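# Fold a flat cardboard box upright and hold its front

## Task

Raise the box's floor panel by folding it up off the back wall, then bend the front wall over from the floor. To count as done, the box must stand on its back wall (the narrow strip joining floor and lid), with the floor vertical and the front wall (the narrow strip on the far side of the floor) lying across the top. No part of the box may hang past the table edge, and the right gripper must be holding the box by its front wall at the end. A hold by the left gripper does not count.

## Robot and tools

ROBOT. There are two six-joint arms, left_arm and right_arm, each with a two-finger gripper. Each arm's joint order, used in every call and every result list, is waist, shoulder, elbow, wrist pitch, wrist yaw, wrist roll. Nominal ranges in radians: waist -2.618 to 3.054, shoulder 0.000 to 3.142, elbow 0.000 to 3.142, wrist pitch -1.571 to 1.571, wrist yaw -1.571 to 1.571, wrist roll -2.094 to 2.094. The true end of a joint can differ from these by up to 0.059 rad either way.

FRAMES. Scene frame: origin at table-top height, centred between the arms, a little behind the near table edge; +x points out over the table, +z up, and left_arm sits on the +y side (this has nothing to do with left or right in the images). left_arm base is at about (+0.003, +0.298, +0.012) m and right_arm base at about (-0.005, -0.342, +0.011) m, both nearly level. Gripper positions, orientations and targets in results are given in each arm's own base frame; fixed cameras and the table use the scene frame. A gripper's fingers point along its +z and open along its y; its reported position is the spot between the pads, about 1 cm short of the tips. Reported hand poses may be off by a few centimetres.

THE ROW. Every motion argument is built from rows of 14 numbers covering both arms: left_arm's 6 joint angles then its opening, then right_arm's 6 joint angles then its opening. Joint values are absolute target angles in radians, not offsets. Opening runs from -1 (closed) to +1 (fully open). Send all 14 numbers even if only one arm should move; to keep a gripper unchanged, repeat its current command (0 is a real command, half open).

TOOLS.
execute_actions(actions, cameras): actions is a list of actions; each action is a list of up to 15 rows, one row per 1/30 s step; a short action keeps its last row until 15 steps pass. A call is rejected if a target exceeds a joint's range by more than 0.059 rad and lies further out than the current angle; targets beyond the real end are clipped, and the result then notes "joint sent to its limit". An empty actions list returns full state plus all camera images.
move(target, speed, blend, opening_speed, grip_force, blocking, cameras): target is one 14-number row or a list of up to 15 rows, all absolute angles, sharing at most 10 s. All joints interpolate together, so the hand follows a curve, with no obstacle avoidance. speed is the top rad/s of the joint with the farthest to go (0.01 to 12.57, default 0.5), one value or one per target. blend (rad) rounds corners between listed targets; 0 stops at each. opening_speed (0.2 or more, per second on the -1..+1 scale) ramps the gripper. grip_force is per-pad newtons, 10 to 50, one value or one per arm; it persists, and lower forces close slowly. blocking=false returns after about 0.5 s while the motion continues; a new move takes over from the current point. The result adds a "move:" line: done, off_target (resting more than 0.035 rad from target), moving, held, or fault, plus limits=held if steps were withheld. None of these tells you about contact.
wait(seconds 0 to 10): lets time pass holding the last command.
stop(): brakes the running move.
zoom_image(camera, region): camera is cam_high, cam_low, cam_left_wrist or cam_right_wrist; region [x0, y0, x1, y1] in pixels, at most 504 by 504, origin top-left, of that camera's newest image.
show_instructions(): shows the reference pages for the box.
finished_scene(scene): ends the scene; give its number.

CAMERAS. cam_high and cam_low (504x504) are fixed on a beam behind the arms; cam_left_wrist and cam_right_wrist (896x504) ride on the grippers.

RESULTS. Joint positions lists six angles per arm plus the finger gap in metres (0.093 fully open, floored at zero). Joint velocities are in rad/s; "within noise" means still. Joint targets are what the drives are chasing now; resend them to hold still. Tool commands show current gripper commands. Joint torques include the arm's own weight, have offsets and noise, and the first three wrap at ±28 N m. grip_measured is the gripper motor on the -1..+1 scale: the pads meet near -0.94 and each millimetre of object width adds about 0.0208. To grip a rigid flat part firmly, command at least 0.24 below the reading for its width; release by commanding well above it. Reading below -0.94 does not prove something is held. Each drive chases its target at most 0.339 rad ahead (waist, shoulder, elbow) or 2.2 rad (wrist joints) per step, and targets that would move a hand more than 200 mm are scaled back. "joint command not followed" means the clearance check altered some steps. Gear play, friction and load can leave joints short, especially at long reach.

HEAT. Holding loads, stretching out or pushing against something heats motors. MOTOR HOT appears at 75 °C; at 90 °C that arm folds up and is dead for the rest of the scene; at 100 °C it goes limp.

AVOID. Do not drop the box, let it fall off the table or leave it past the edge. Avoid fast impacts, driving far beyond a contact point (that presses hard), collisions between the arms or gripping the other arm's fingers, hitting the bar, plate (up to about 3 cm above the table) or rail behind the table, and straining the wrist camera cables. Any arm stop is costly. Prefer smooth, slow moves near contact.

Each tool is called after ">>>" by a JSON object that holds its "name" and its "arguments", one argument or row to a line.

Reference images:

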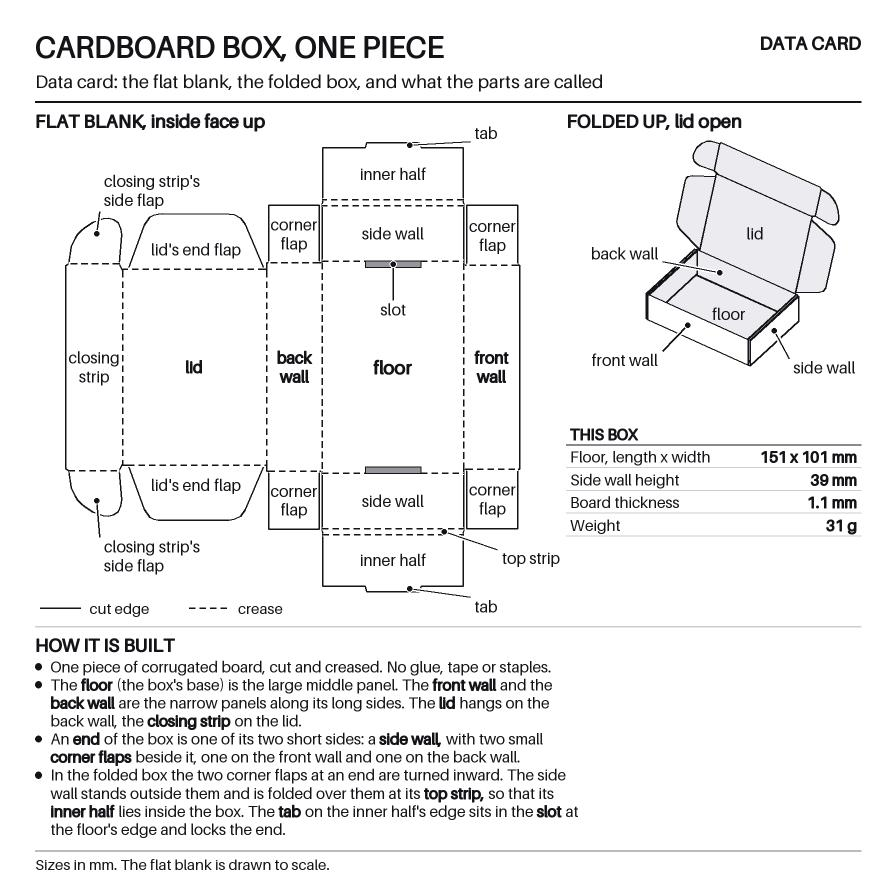

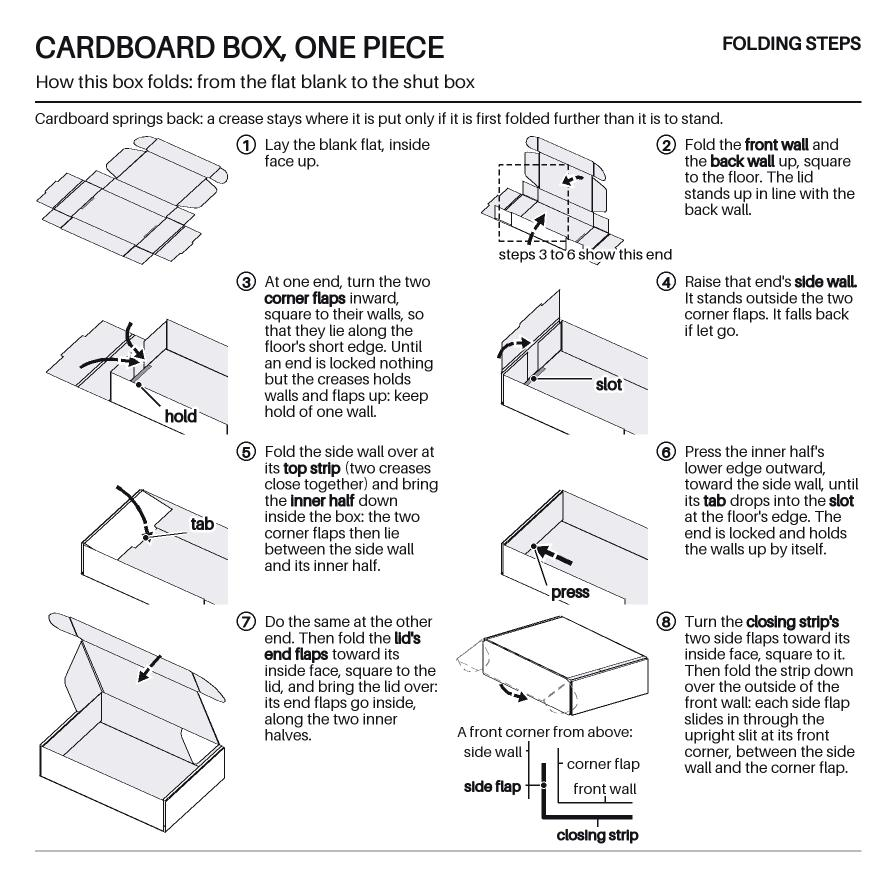

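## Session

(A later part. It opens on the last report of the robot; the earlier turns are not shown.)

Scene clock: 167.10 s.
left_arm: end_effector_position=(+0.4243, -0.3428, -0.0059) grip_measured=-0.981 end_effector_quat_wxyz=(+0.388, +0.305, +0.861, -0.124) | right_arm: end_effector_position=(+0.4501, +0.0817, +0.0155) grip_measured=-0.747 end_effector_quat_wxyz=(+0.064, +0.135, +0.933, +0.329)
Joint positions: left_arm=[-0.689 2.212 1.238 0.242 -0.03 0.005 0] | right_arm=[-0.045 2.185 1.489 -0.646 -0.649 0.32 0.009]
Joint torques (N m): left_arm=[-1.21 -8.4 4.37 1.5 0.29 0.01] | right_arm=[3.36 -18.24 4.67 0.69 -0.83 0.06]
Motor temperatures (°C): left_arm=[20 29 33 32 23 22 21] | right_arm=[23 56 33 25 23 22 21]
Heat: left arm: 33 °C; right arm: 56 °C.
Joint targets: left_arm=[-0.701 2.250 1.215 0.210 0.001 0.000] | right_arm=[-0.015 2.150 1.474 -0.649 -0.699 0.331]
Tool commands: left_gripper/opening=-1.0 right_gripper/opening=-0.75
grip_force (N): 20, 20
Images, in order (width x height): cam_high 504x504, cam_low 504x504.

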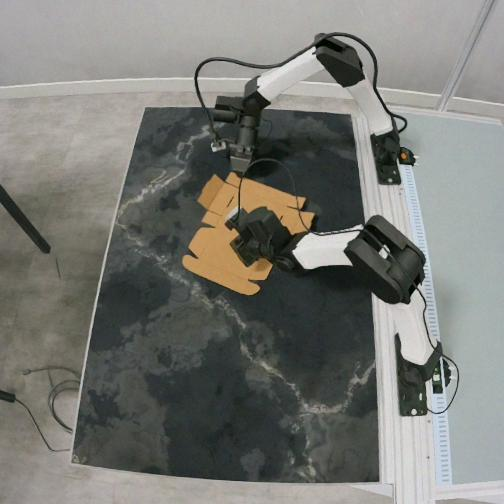

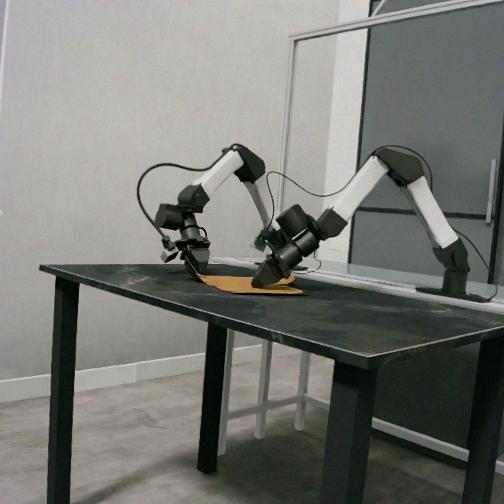

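>>> {"name": "move", "arguments": {
  "target": [-0.70, 2.25, 1.215, 0.21, 0, 0, -1.0, -0.03, 2.115, 1.475, -0.65, -0.68, 0.33, -0.75],
  "speed": 0.1,
  "cameras": ["cam_right_wrist"]
}}

>>> {"name": "zoom_image", "arguments": {
  "camera": "cam_right_wrist",
  "region": [300, 280, 600, 504]
}}

Scene clock: 169.93 s.
left_arm: end_effector_position=(+0.4243, -0.3428, -0.0059) grip_measured=-0.981 end_effector_quat_wxyz=(+0.388, +0.305, +0.861, -0.124) | right_arm: end_effector_position=(+0.4513, +0.0817, +0.0226) grip_measured=-0.748 end_effector_quat_wxyz=(+0.071, +0.132, +0.932, +0.329)
Joint positions: left_arm=[-0.689 2.212 1.238 0.242 -0.03 0.005 0] | right_arm=[-0.045 2.168 1.489 -0.647 -0.649 0.32 0.009]
Joint torques (N m): left_arm=[-1.07 -8.4 4.36 1.5 0.26 0.02] | right_arm=[2.03 -20 4.85 0.71 -0.63 0.05]
Motor temperatures (°C): left_arm=[20 29 33 32 23 22 21] | right_arm=[23 57 33 25 23 22 21]
Heat: left arm: 33 °C; right arm: 57 °C.
Joint targets: left_arm=[-0.700 2.250 1.215 0.210 0.000 0.000] | right_arm=[-0.029 2.115 1.475 -0.652 -0.680 0.330]
grip_force (N): 20, 20
move: off_target (left_arm, right_arm); left_arm: the shoulder is farthest, 0.038 rad from its target; right_arm: the shoulder is farthest, 0.053 rad from its target
Images, in order (width x height): cam_right_wrist 896x504.

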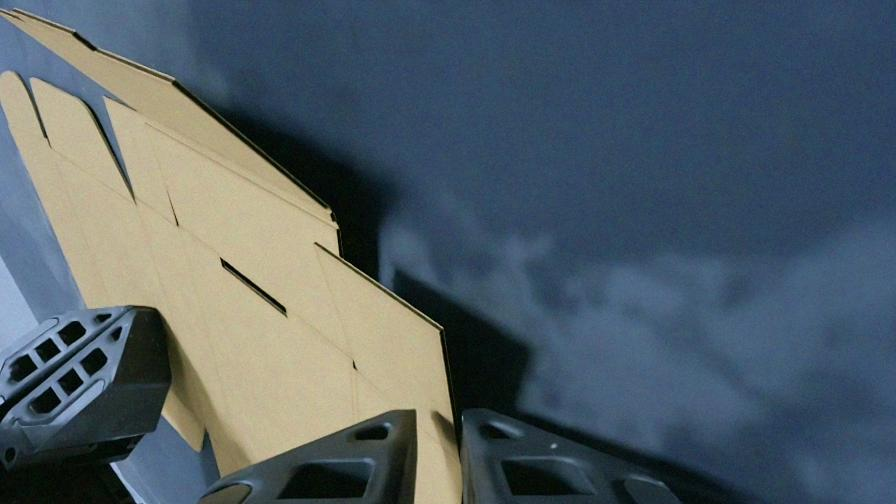

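Scaled by 1.680 from the camera's 896x504 image, which has a finer 1280x720 frame.

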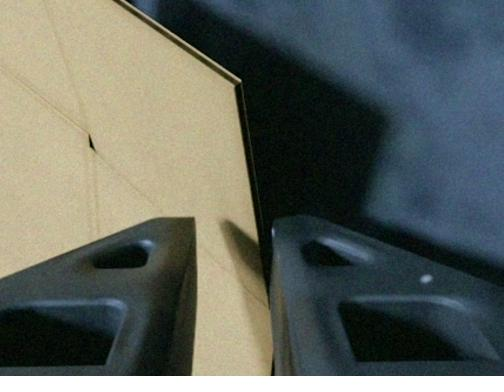

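>>> {"name": "move", "arguments": {
  "target": [-0.70, 2.25, 1.215, 0.21, 0, 0, -1.0, -0.03, 2.095, 1.475, -0.65, -0.68, 0.33, -0.90],
  "speed": 0.1,
  "cameras": ["cam_right_wrist"]
}}

>>> {"name": "zoom_image", "arguments": {
  "camera": "cam_right_wrist",
  "region": [300, 280, 600, 504]
}}

Scene clock: 171.73 s.
left_arm: end_effector_position=(+0.4243, -0.3428, -0.0059) grip_measured=-0.981 end_effector_quat_wxyz=(+0.388, +0.305, +0.861, -0.124) | right_arm: end_effector_position=(+0.4534, +0.0802, +0.0318) grip_measured=-0.896 end_effector_quat_wxyz=(+0.082, +0.130, +0.931, +0.330)
Joint positions: left_arm=[-0.689 2.212 1.238 0.242 -0.03 0.005 0] | right_arm=[-0.048 2.147 1.489 -0.647 -0.649 0.32 0.002]
Joint torques (N m): left_arm=[-1.13 -8.36 4.33 1.5 0.28 0.05] | right_arm=[2.1 -19.74 4.86 0.77 -0.62 0.05]
Motor temperatures (°C): left_arm=[20 29 33 32 23 22 21] | right_arm=[23 57 33 25 23 22 21]
Heat: left arm: 33 °C; right arm: 57 °C.
Joint targets: left_arm=[-0.700 2.250 1.215 0.210 0.000 0.000] | right_arm=[-0.031 2.095 1.475 -0.650 -0.680 0.330]
grip_force (N): 20, 20
move: off_target (left_arm, right_arm); left_arm: the shoulder is farthest, 0.038 rad from its target; right_arm: the shoulder is farthest, 0.052 rad from its target
Images, in order (width x height): cam_right_wrist 896x504.

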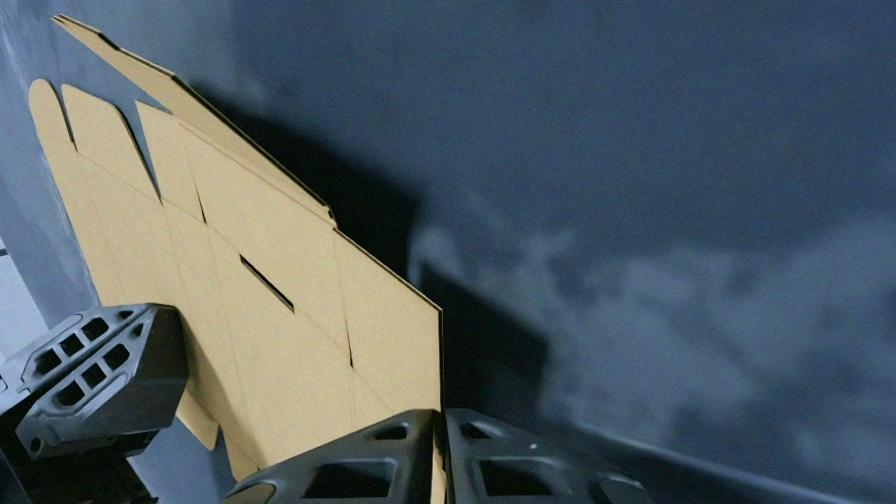

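Scaled by 1.680 from the camera's 896x504 image, which has a finer 1280x720 frame.

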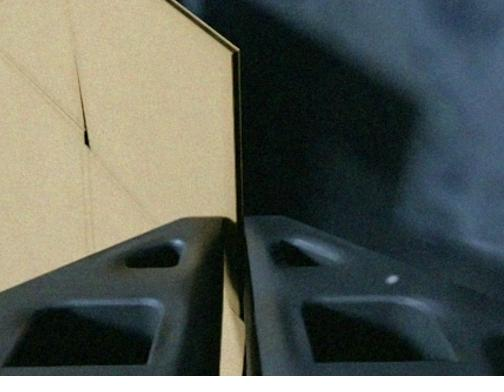

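>>> {"name": "move", "arguments": {
  "target": [-0.70, 2.25, 1.215, 0.21, 0, 0, -1.0, -0.03, 2.06, 1.475, -0.65, -0.68, 0.33, -1.0],
  "speed": 0.1,
  "grip_force": [20, 40],
  "cameras": ["cam_right_wrist"]
}}

>>> {"name": "zoom_image", "arguments": {
  "camera": "cam_right_wrist",
  "region": [300, 280, 600, 504]
}}

Scene clock: 173.60 s.
left_arm: end_effector_position=(+0.4243, -0.3428, -0.0059) grip_measured=-0.981 end_effector_quat_wxyz=(+0.388, +0.305, +0.861, -0.124) | right_arm: end_effector_position=(+0.4555, +0.0824, +0.0465) grip_measured=-0.973 end_effector_quat_wxyz=(+0.098, +0.117, +0.931, +0.332)
Joint positions: left_arm=[-0.689 2.212 1.238 0.242 -0.03 0.005 0] | right_arm=[-0.043 2.113 1.489 -0.647 -0.651 0.309 0]
Joint torques (N m): left_arm=[-1.07 -8.54 4.33 1.49 0.26 0.02] | right_arm=[1.83 -19.77 4.98 0.83 -0.61 0.05]
Motor temperatures (°C): left_arm=[20 29 33 32 23 22 21] | right_arm=[22 59 33 25 23 22 21]
Heat: left arm: 33 °C; right arm: 59 °C.
Joint targets: left_arm=[-0.700 2.250 1.215 0.209 0.000 0.000] | right_arm=[-0.030 2.059 1.475 -0.650 -0.681 0.319]
grip_force (N): 20, 40
move: off_target (left_arm, right_arm); left_arm: the shoulder is farthest, 0.038 rad from its target; right_arm: the shoulder is farthest, 0.053 rad from its target
Images, in order (width x height): cam_right_wrist 896x504.

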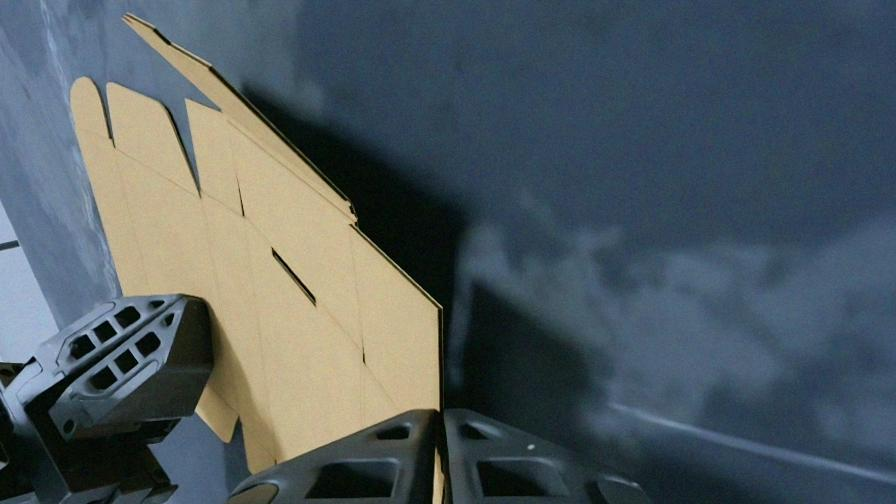

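Scaled by 1.680 from the camera's 896x504 image, which has a finer 1280x720 frame.

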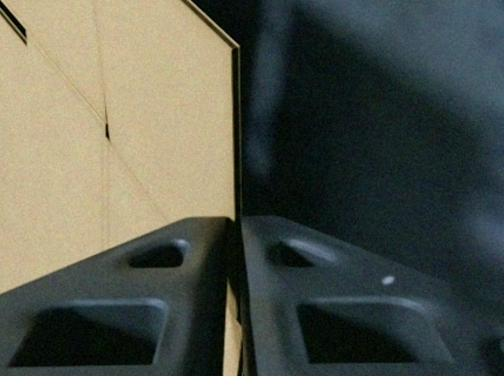

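>>> {"name": "wait", "arguments": {
  "seconds": 0,
  "cameras": ["cam_low", "cam_high", "cam_left_wrist"]
}}

>>> {"name": "zoom_image", "arguments": {
  "camera": "cam_low",
  "region": [150, 200, 330, 310]
}}

>>> {"name": "zoom_image", "arguments": {
  "camera": "cam_high",
  "region": [170, 110, 340, 310]
}}

Scene clock: 175.50 s.
left_arm: end_effector_position=(+0.4243, -0.3428, -0.0059) grip_measured=-0.981 end_effector_quat_wxyz=(+0.388, +0.305, +0.861, -0.124) | right_arm: end_effector_position=(+0.4555, +0.0824, +0.0465) grip_measured=-0.973 end_effector_quat_wxyz=(+0.098, +0.117, +0.931, +0.332)
Joint positions: left_arm=[-0.689 2.212 1.238 0.242 -0.03 0.005 0] | right_arm=[-0.043 2.113 1.489 -0.647 -0.651 0.309 0]
Joint torques (N m): left_arm=[-1.14 -8.5 4.31 1.48 0.29 0.02] | right_arm=[1.83 -19.78 4.98 0.83 -0.61 0.05]
Motor temperatures (°C): left_arm=[20 29 33 32 23 22 21] | right_arm=[22 60 33 25 23 22 21]
Heat: left arm: 33 °C; right arm: 60 °C.
Joint targets: left_arm=[-0.700 2.250 1.215 0.209 0.000 0.000] | right_arm=[-0.030 2.059 1.475 -0.650 -0.681 0.319]
Tool commands: left_gripper/opening=-1.0 right_gripper/opening=-1.0
grip_force (N): 20, 40
Images, in order (width x height): cam_high 504x504, cam_low 504x504, cam_left_wrist 896x504.

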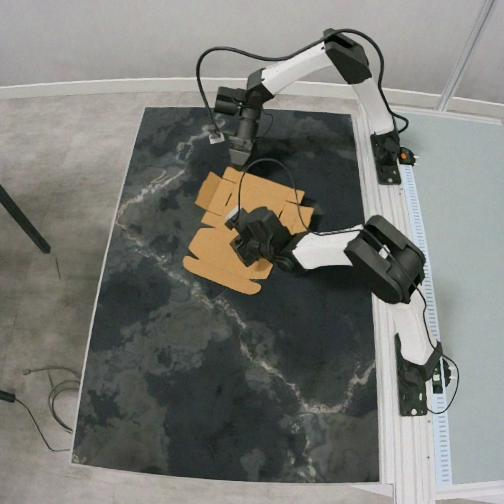

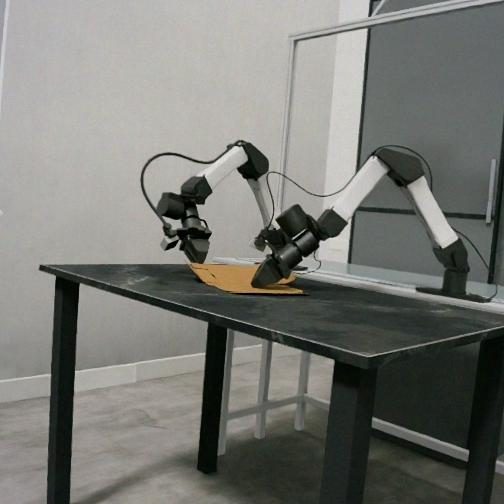

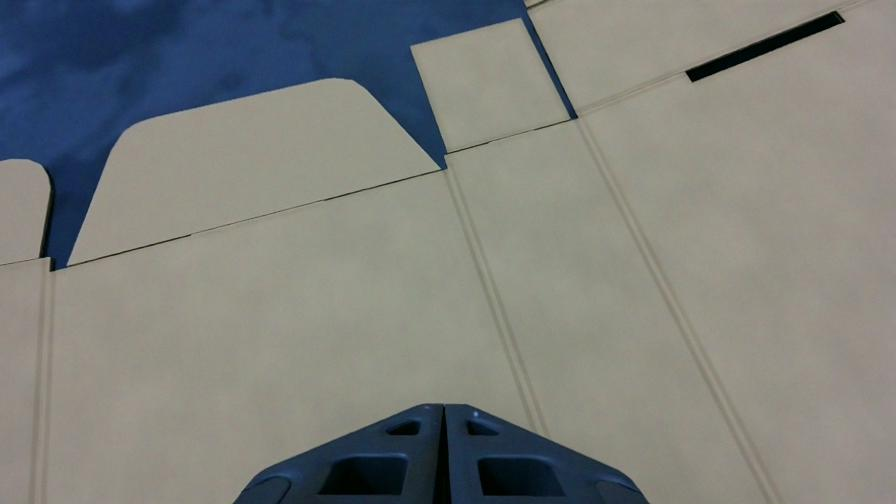

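Scaled by 2.800 from the camera's 504x504 image, which has a finer 720x720 frame.

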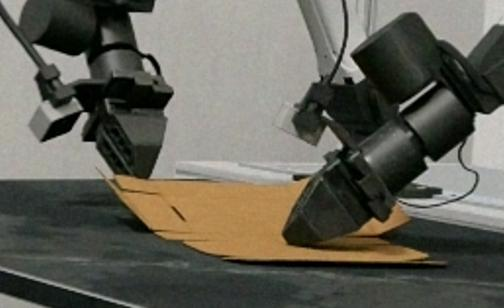

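Scaled by 2.520 from the camera's 504x504 image, which has a finer 720x720 frame.

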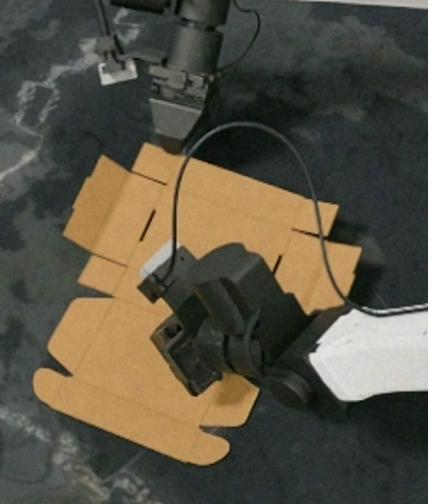

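>>> {"name": "move", "arguments": {
  "target": [
    [-0.68, 1.80, 1.05, 0.0, 0, 0, -1.0, -0.02, 2.03, 1.53, -0.75, -0.60, 0.35, -1.0],
    [-0.50, 1.10, 0.90, -0.6, 0, 0, -1.0, 0.291, 1.982, 2.113, -1.491, 0, 0.588, -1.0]
  ],
  "speed": [0.4, 0.5],
  "blend": 0.1,
  "grip_force": [20, 45],
  "cameras": ["cam_right_wrist", "cam_high", "cam_low"]
}}

Scene clock: 193.13 s.
left_arm: end_effector_position=(+0.2901, -0.1595, +0.2005) grip_measured=-0.981 end_effector_quat_wxyz=(+0.391, +0.226, +0.887, -0.098) | right_arm: end_effector_position=(+0.4012, +0.1210, +0.1874) grip_measured=-0.974 end_effector_quat_wxyz=(+0.075, +0.149, +0.985, +0.047)
Joint positions: left_arm=[-0.508 1.101 0.922 -0.562 -0.01 -0.004 0] | right_arm=[0.283 2.026 2.089 -1.459 -0.023 0.586 0]
Joint torques (N m): left_arm=[0.51 -3.7 5.83 1.42 0.09 0.03] | right_arm=[1.29 -17.65 7.9 0.31 0.23 0.08]
Motor temperatures (°C): left_arm=[20 30 32 32 23 22 21] | right_arm=[22 70 33 25 23 22 22]
Heat: left arm: 32 °C; right arm: 70 °C.
Joint targets: left_arm=[-0.500 1.099 0.901 -0.601 0.000 -0.009] | right_arm=[0.291 1.983 2.114 -1.491 -0.009 0.596]
grip_force (N): 20, 45
move: off_target (left_arm, right_arm); left_arm: the wrist pitch is farthest, 0.038 rad from its target; right_arm: the shoulder is farthest, 0.044 rad from its target
Images, in order (width x height): cam_high 504x504, cam_low 504x504, cam_right_wrist 896x504.

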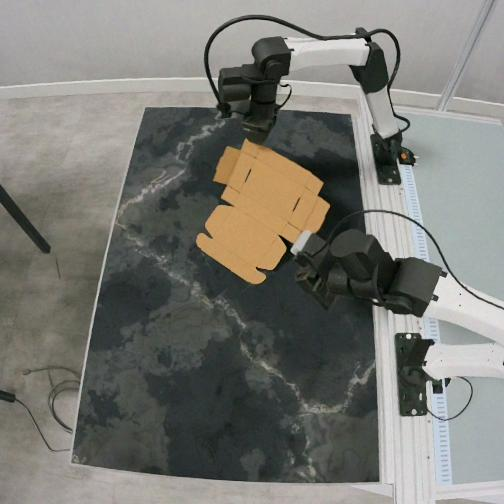

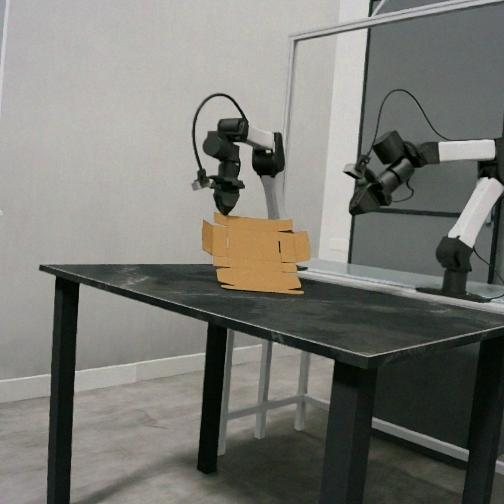

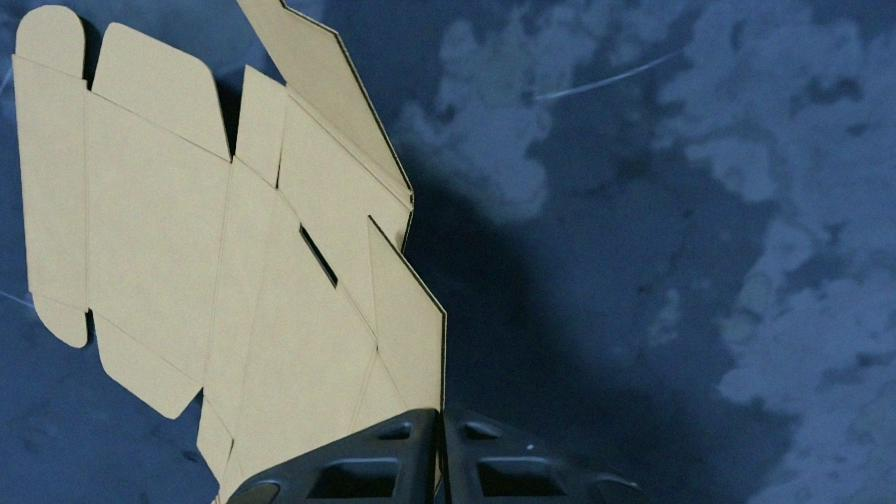

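>>> {"name": "move", "arguments": {
  "target": [0.20, 0.90, 0.95, -0.6, 0, 0, -1.0, 0.82, 2.306, 2.446, -1.50, 0, -1.45, -1.0],
  "speed": 0.6,
  "cameras": ["cam_right_wrist", "cam_high", "cam_low"]
}}

Scene clock: 203.33 s.
left_arm: end_effector_position=(+0.3021, +0.0606, +0.2595) grip_measured=-0.981 end_effector_quat_wxyz=(+0.488, -0.088, +0.867, +0.050) | right_arm: end_effector_position=(+0.3317, +0.3507, +0.1731) grip_measured=-0.975 end_effector_quat_wxyz=(-0.114, +0.895, -0.430, +0.036)
Joint positions: left_arm=[0.193 0.905 0.922 -0.562 -0.009 -0.004 0] | right_arm=[0.813 2.276 2.417 -1.472 -0.002 -1.433 0]
Joint torques (N m): left_arm=[0.57 -2.52 9.66 1.62 0.07 0.12] | right_arm=[1.16 -12.63 8.12 0.43 0.12 -0.16]
Motor temperatures (°C): left_arm=[20 29 32 31 23 22 21] | right_arm=[22 68 35 25 23 22 22]
Heat: left arm: 32 °C; right arm: 68 °C.
Joint targets: left_arm=[0.200 0.900 0.950 -0.599 0.000 0.000] | right_arm=[0.820 2.305 2.446 -1.500 0.010 -1.449]
grip_force (N): 20, 45
move: off_target (left_arm); left_arm: the wrist pitch is farthest, 0.038 rad from its target
Images, in order (width x height): cam_high 504x504, cam_low 504x504, cam_right_wrist 896x504.

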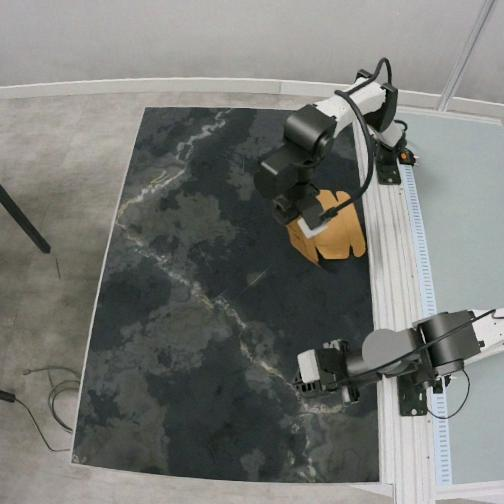

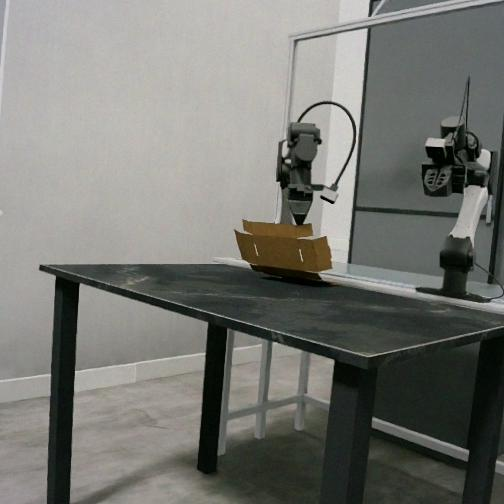

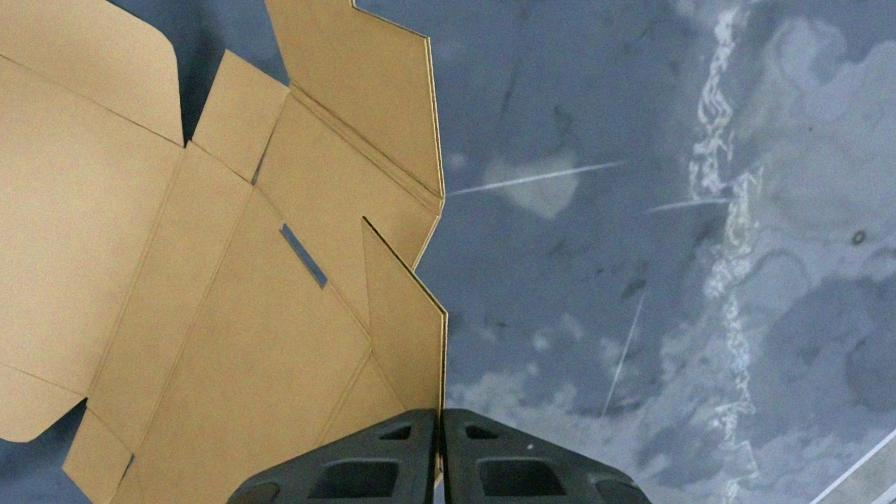

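>>> {"name": "move", "arguments": {
  "target": [
    [0.20, 0.90, 0.95, -0.6, 0, 0, -1.0, 0.831, 2.395, 2.345, -1.331, 0, -1.43, -1.0],
    [0.20, 0.90, 0.95, -0.6, 0, 0, -1.0, 0.845, 2.545, 2.405, -1.22, 0, -1.424, -1.0]
  ],
  "speed": 0.25,
  "blend": 0.05,
  "cameras": ["cam_right_wrist", "cam_high", "cam_low"]
}}

Scene clock: 212.23 s.
left_arm: end_effector_position=(+0.3021, +0.0606, +0.2595) grip_measured=-0.981 end_effector_quat_wxyz=(+0.488, -0.088, +0.867, +0.050) | right_arm: end_effector_position=(+0.3571, +0.3930, +0.0550) grip_measured=-0.975 end_effector_quat_wxyz=(-0.091, +0.901, -0.423, +0.027)
Joint positions: left_arm=[0.193 0.905 0.922 -0.562 -0.009 -0.004 0] | right_arm=[0.833 2.516 2.376 -1.239 -0.002 -1.432 0]
Joint torques (N m): left_arm=[0.47 -2.4 9.68 1.65 0.08 0.11] | right_arm=[1.76 -15.04 8.5 0.85 0.02 0.08]
Motor temperatures (°C): left_arm=[20 28 33 32 23 22 21] | right_arm=[22 66 35 25 23 22 22]
Heat: left arm: 33 °C; right arm: 66 °C.
Joint targets: left_arm=[0.200 0.900 0.950 -0.600 0.000 0.000] | right_arm=[0.845 2.545 2.405 -1.220 0.000 -1.423]
grip_force (N): 20, 45
move: off_target (left_arm); left_arm: the wrist pitch is farthest, 0.038 rad from its target
Images, in order (width x height): cam_high 504x504, cam_low 504x504, cam_right_wrist 896x504.

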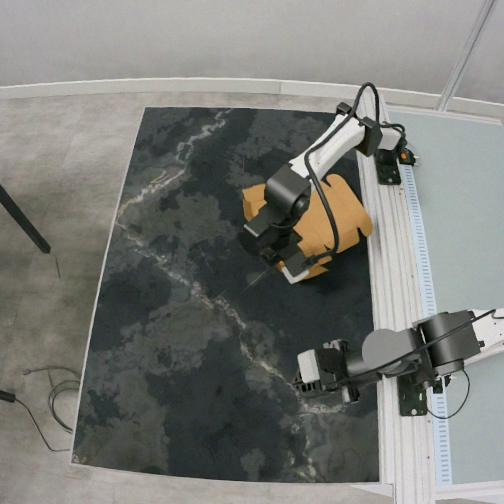

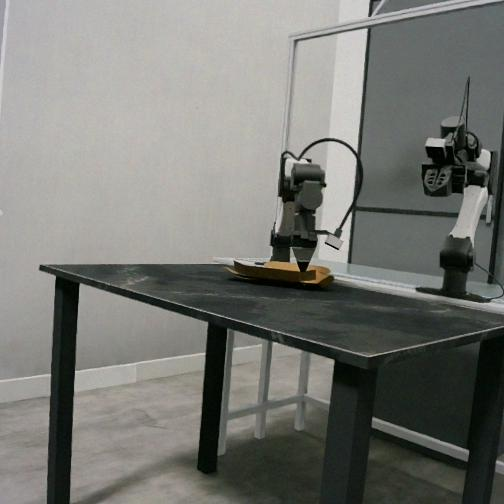

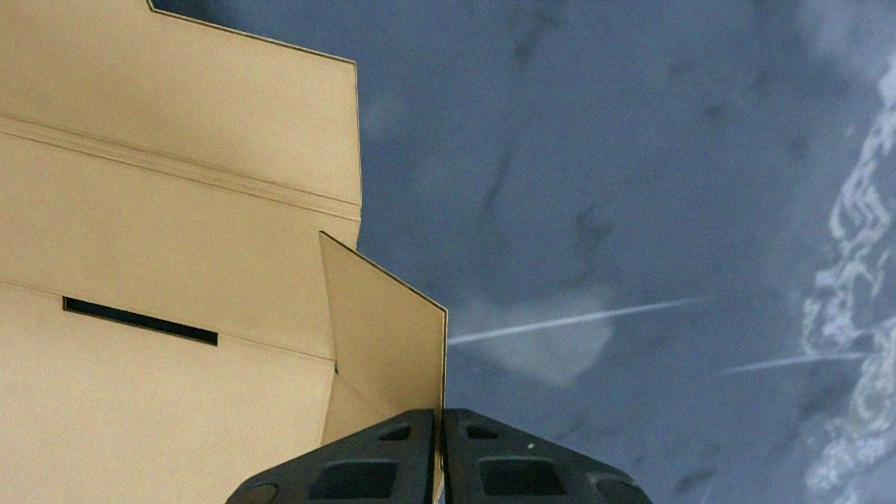

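>>> {"name": "zoom_image", "arguments": {
  "camera": "cam_high",
  "region": [220, 130, 420, 300]
}}

Scaled by 2.520 from the camera's 504x504 image, which has a finer 720x720 frame.

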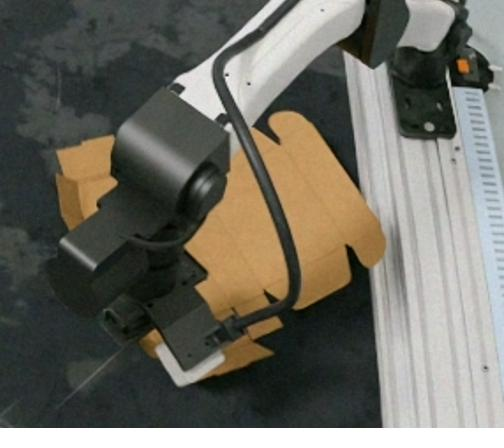

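>>> {"name": "move", "arguments": {
  "target": [0.20, 0.90, 0.95, -0.6, 0, 0, -1.0, 0.702, 2.605, 2.53, -1.295, 0, -1.567, -1.0],
  "speed": 0.15,
  "cameras": ["cam_right_wrist", "cam_high", "cam_low"]
}}

>>> {"name": "zoom_image", "arguments": {
  "camera": "cam_high",
  "region": [200, 130, 400, 330]
}}

>>> {"name": "zoom_image", "arguments": {
  "camera": "cam_low",
  "region": [200, 180, 360, 310]
}}

Scene clock: 218.57 s.
left_arm: end_effector_position=(+0.3021, +0.0606, +0.2595) grip_measured=-0.981 end_effector_quat_wxyz=(+0.488, -0.088, +0.867, +0.050) | right_arm: end_effector_position=(+0.4200, +0.3513, +0.0645) grip_measured=-0.975 end_effector_quat_wxyz=(-0.109, +0.895, -0.430, +0.048)
Joint positions: left_arm=[0.193 0.905 0.922 -0.562 -0.009 -0.004 0] | right_arm=[0.696 2.569 2.502 -1.265 -0.002 -1.55 0]
Joint torques (N m): left_arm=[0.39 -2.39 9.76 1.63 0.11 0.11] | right_arm=[1.02 -14.56 8.44 0.4 0.03 -0.12]
Motor temperatures (°C): left_arm=[20 28 33 32 23 22 21] | right_arm=[22 66 36 25 23 22 22]
Heat: left arm: 33 °C; right arm: 66 °C.
Joint targets: left_arm=[0.200 0.900 0.950 -0.600 0.000 0.000] | right_arm=[0.701 2.605 2.530 -1.295 0.000 -1.567]
grip_force (N): 20, 45
move: off_target (left_arm, right_arm); left_arm: the wrist pitch is farthest, 0.038 rad from its target; right_arm: the shoulder is farthest, 0.036 rad from its target
Images, in order (width x height): cam_high 504x504, cam_low 504x504, cam_right_wrist 896x504.

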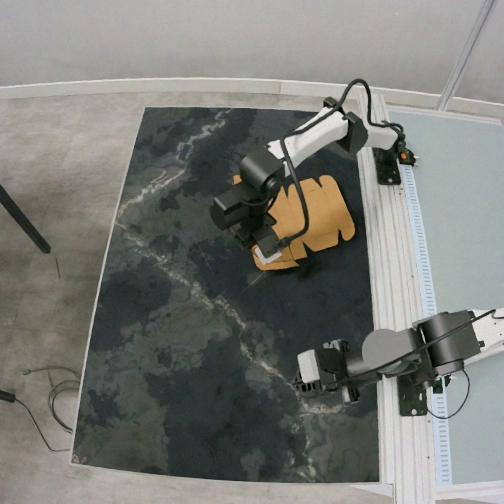

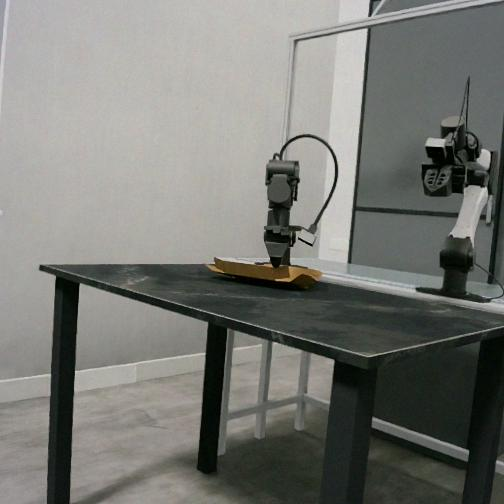

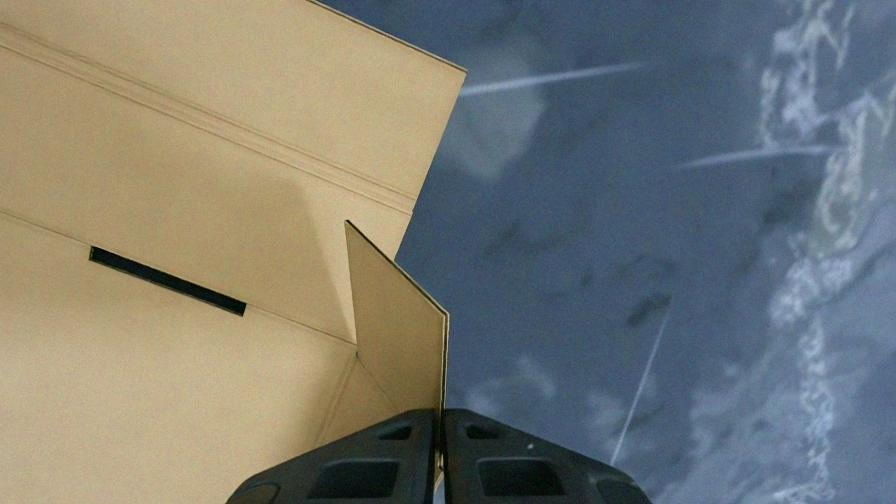

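Scaled by 2.520 from the camera's 504x504 image, which has a finer 720x720 frame.

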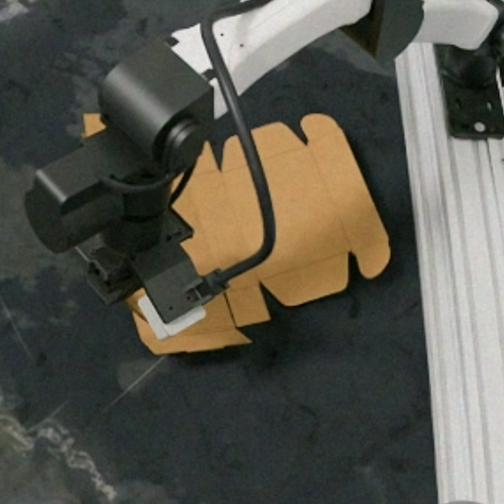

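Scaled by 3.150 from the camera's 504x504 image, which has a finer 720x720 frame.

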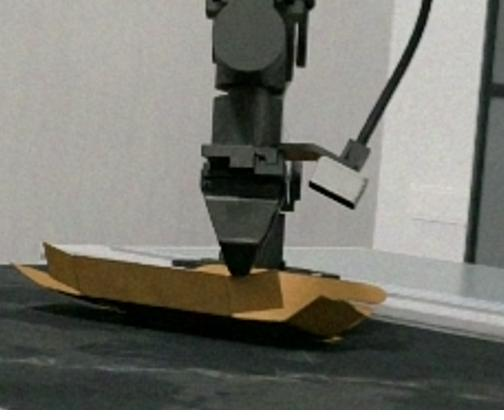

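>>> {"name": "move", "arguments": {
  "target": [
    [0.20, 0.90, 0.95, -0.6, 0, 0, -1.0, 0.70, 2.635, 2.525, -1.31, 0, -1.567, -1.0],
    [0.20, 0.90, 0.95, -0.6, 0, 0, -1.0, 0.70, 2.635, 2.525, -1.31, 0, -1.567, -0.4],
    [0.20, 0.90, 0.95, -0.6, 0, 0, -1.0, 0.70, 2.50, 2.42, -1.31, 0, -1.567, -0.4]
  ],
  "speed": 0.2,
  "cameras": ["cam_right_wrist", "cam_high", "cam_low"]
}}

>>> {"name": "zoom_image", "arguments": {
  "camera": "cam_low",
  "region": [200, 180, 360, 310]
}}

>>> {"name": "zoom_image", "arguments": {
  "camera": "cam_high",
  "region": [200, 130, 400, 330]
}}

Scene clock: 226.37 s.
left_arm: end_effector_position=(+0.3021, +0.0606, +0.2595) grip_measured=-0.981 end_effector_quat_wxyz=(+0.488, -0.088, +0.867, +0.050) | right_arm: end_effector_position=(+0.4063, +0.3400, +0.0479) grip_measured=-0.402 end_effector_quat_wxyz=(-0.073, +0.900, -0.430, +0.032)
Joint positions: left_arm=[0.193 0.905 0.922 -0.562 -0.009 -0.004 0] | right_arm=[0.696 2.559 2.432 -1.284 -0.002 -1.554 0.026]
Joint torques (N m): left_arm=[0.39 -2.41 9.76 1.63 0.08 0.11] | right_arm=[0.9 -23.98 5.24 0.27 0.03 -0.12]
Motor temperatures (°C): left_arm=[20 27 33 32 23 22 21] | right_arm=[22 67 36 25 22 22 22]
Heat: left arm: 33 °C; right arm: 67 °C.
Joint targets: left_arm=[0.200 0.900 0.950 -0.600 0.000 0.000] | right_arm=[0.700 2.500 2.420 -1.310 0.000 -1.568]
grip_force (N): 20, 45
move: off_target (left_arm, right_arm); left_arm: the wrist pitch is farthest, 0.038 rad from its target; right_arm: the shoulder is farthest, 0.059 rad from its target
Images, in order (width x height): cam_high 504x504, cam_low 504x504, cam_right_wrist 896x504.

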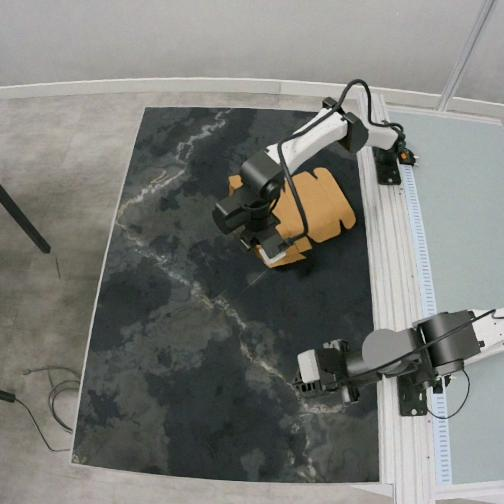

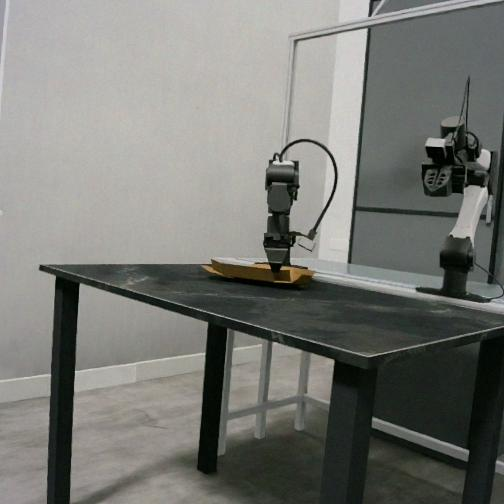

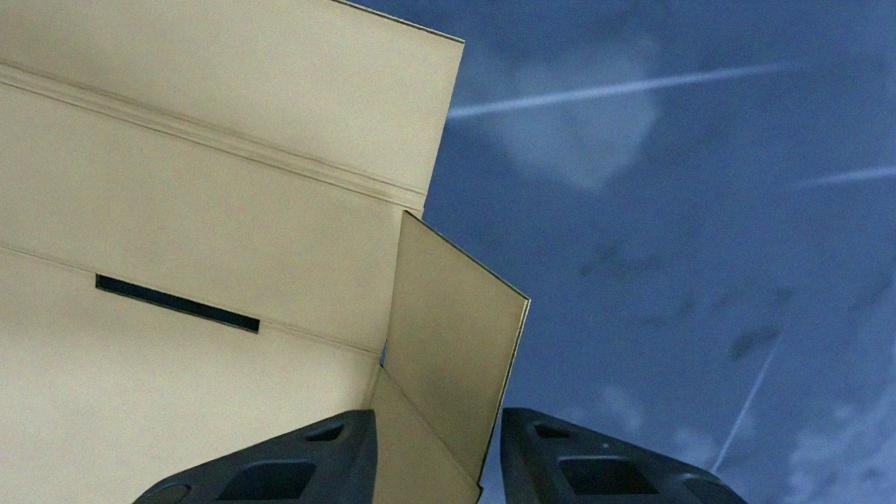

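Scaled by 3.150 from the camera's 504x504 image, which has a finer 720x720 frame.

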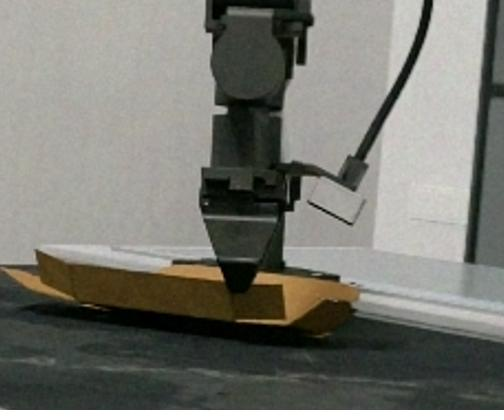

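Scaled by 2.520 from the camera's 504x504 image, which has a finer 720x720 frame.

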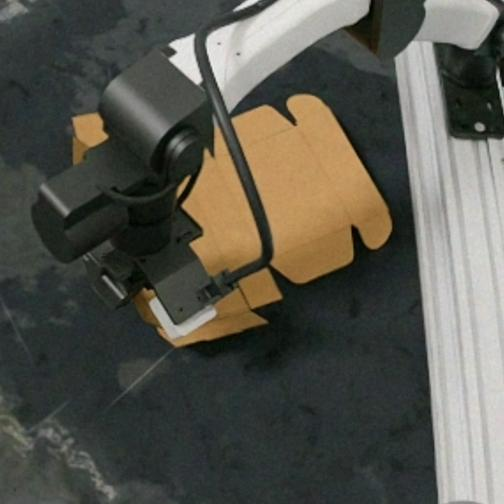

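>>> {"name": "move", "arguments": {
  "target": [
    [0.20, 0.90, 0.95, -0.6, 0, 0, -1.0, 0.69, 2.28, 2.42, -1.47, 0, -1.55, -0.4],
    [0.20, 0.90, 0.95, -0.6, 0, 0, -1.0, 0.543, 2.025, 1.944, -1.053, 0, 1.52, -0.1]
  ],
  "speed": [0.3, 1.2],
  "blend": 0.05,
  "cameras": ["cam_right_wrist", "cam_high", "cam_low"]
}}

>>> {"name": "zoom_image", "arguments": {
  "camera": "cam_low",
  "region": [180, 180, 360, 310]
}}

>>> {"name": "zoom_image", "arguments": {
  "camera": "cam_high",
  "region": [200, 130, 400, 330]
}}

Scene clock: 246.03 s.
left_arm: end_effector_position=(+0.3021, +0.0606, +0.2595) grip_measured=-0.981 end_effector_quat_wxyz=(+0.488, -0.088, +0.867, +0.050) | right_arm: end_effector_position=(+0.4176, +0.2549, +0.1480) grip_measured=-0.102 end_effector_quat_wxyz=(+0.094, +0.450, +0.873, +0.164)
Joint positions: left_arm=[0.193 0.905 0.922 -0.562 -0.009 -0.004 0] | right_arm=[0.544 2.081 1.957 -1.067 -0.011 1.498 0.04]
Joint torques (N m): left_arm=[0.49 -2.47 9.66 1.63 0.07 0.11] | right_arm=[0.47 -20.14 5.45 1.17 0.13 0.09]
Motor temperatures (°C): left_arm=[20 26 35 32 23 22 21] | right_arm=[22 74 35 25 22 22 22]
Heat: left arm: 35 °C; right arm: 74 °C.
Joint targets: left_arm=[0.200 0.900 0.950 -0.600 0.000 0.000] | right_arm=[0.543 2.026 1.943 -1.053 -0.009 1.511]
grip_force (N): 20, 45
move: off_target (left_arm, right_arm); target 2's new numbers were sent with right_arm's shoulder 0.056 rad from that target; left_arm: the wrist pitch is farthest, 0.038 rad from its target; right_arm: the shoulder is farthest, 0.056 rad from its target
Images, in order (width x height): cam_high 504x504, cam_low 504x504, cam_right_wrist 896x504.

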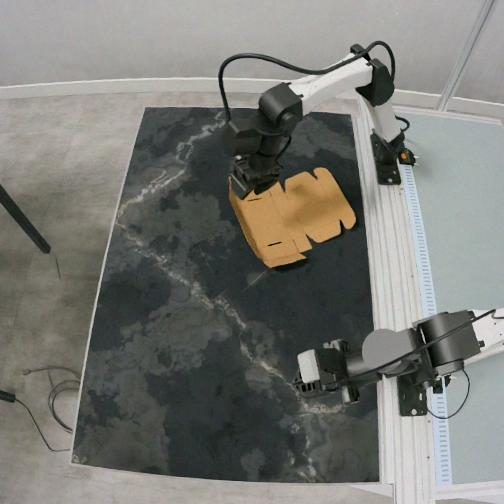

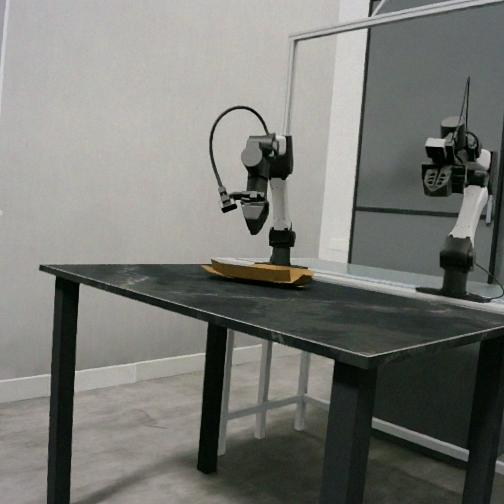

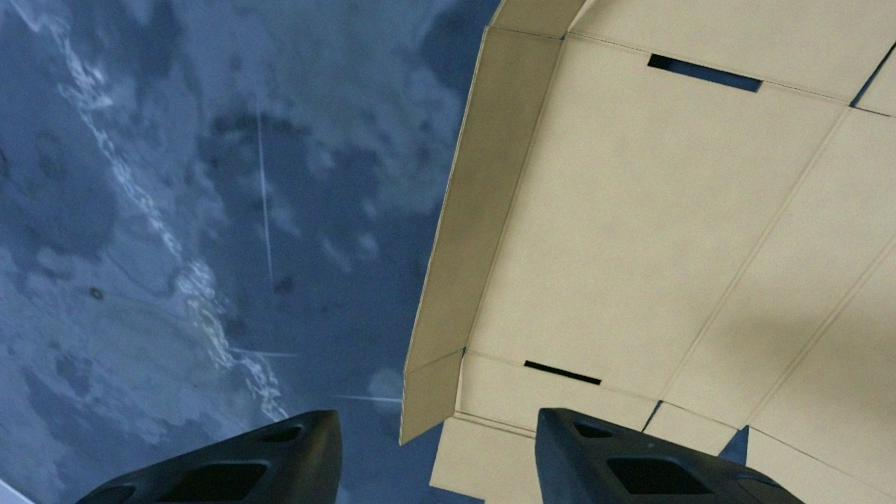

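Scaled by 2.800 from the camera's 504x504 image, which has a finer 720x720 frame.

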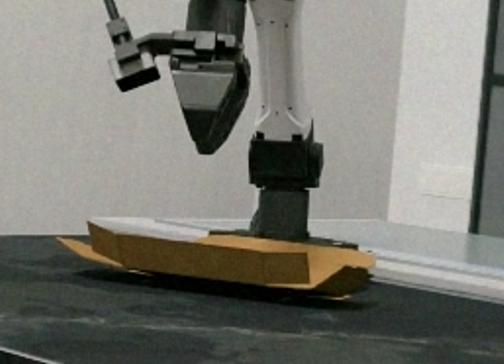

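Scaled by 2.520 from the camera's 504x504 image, which has a finer 720x720 frame.

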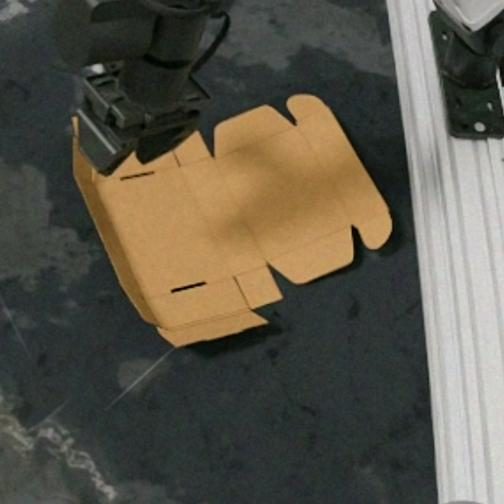

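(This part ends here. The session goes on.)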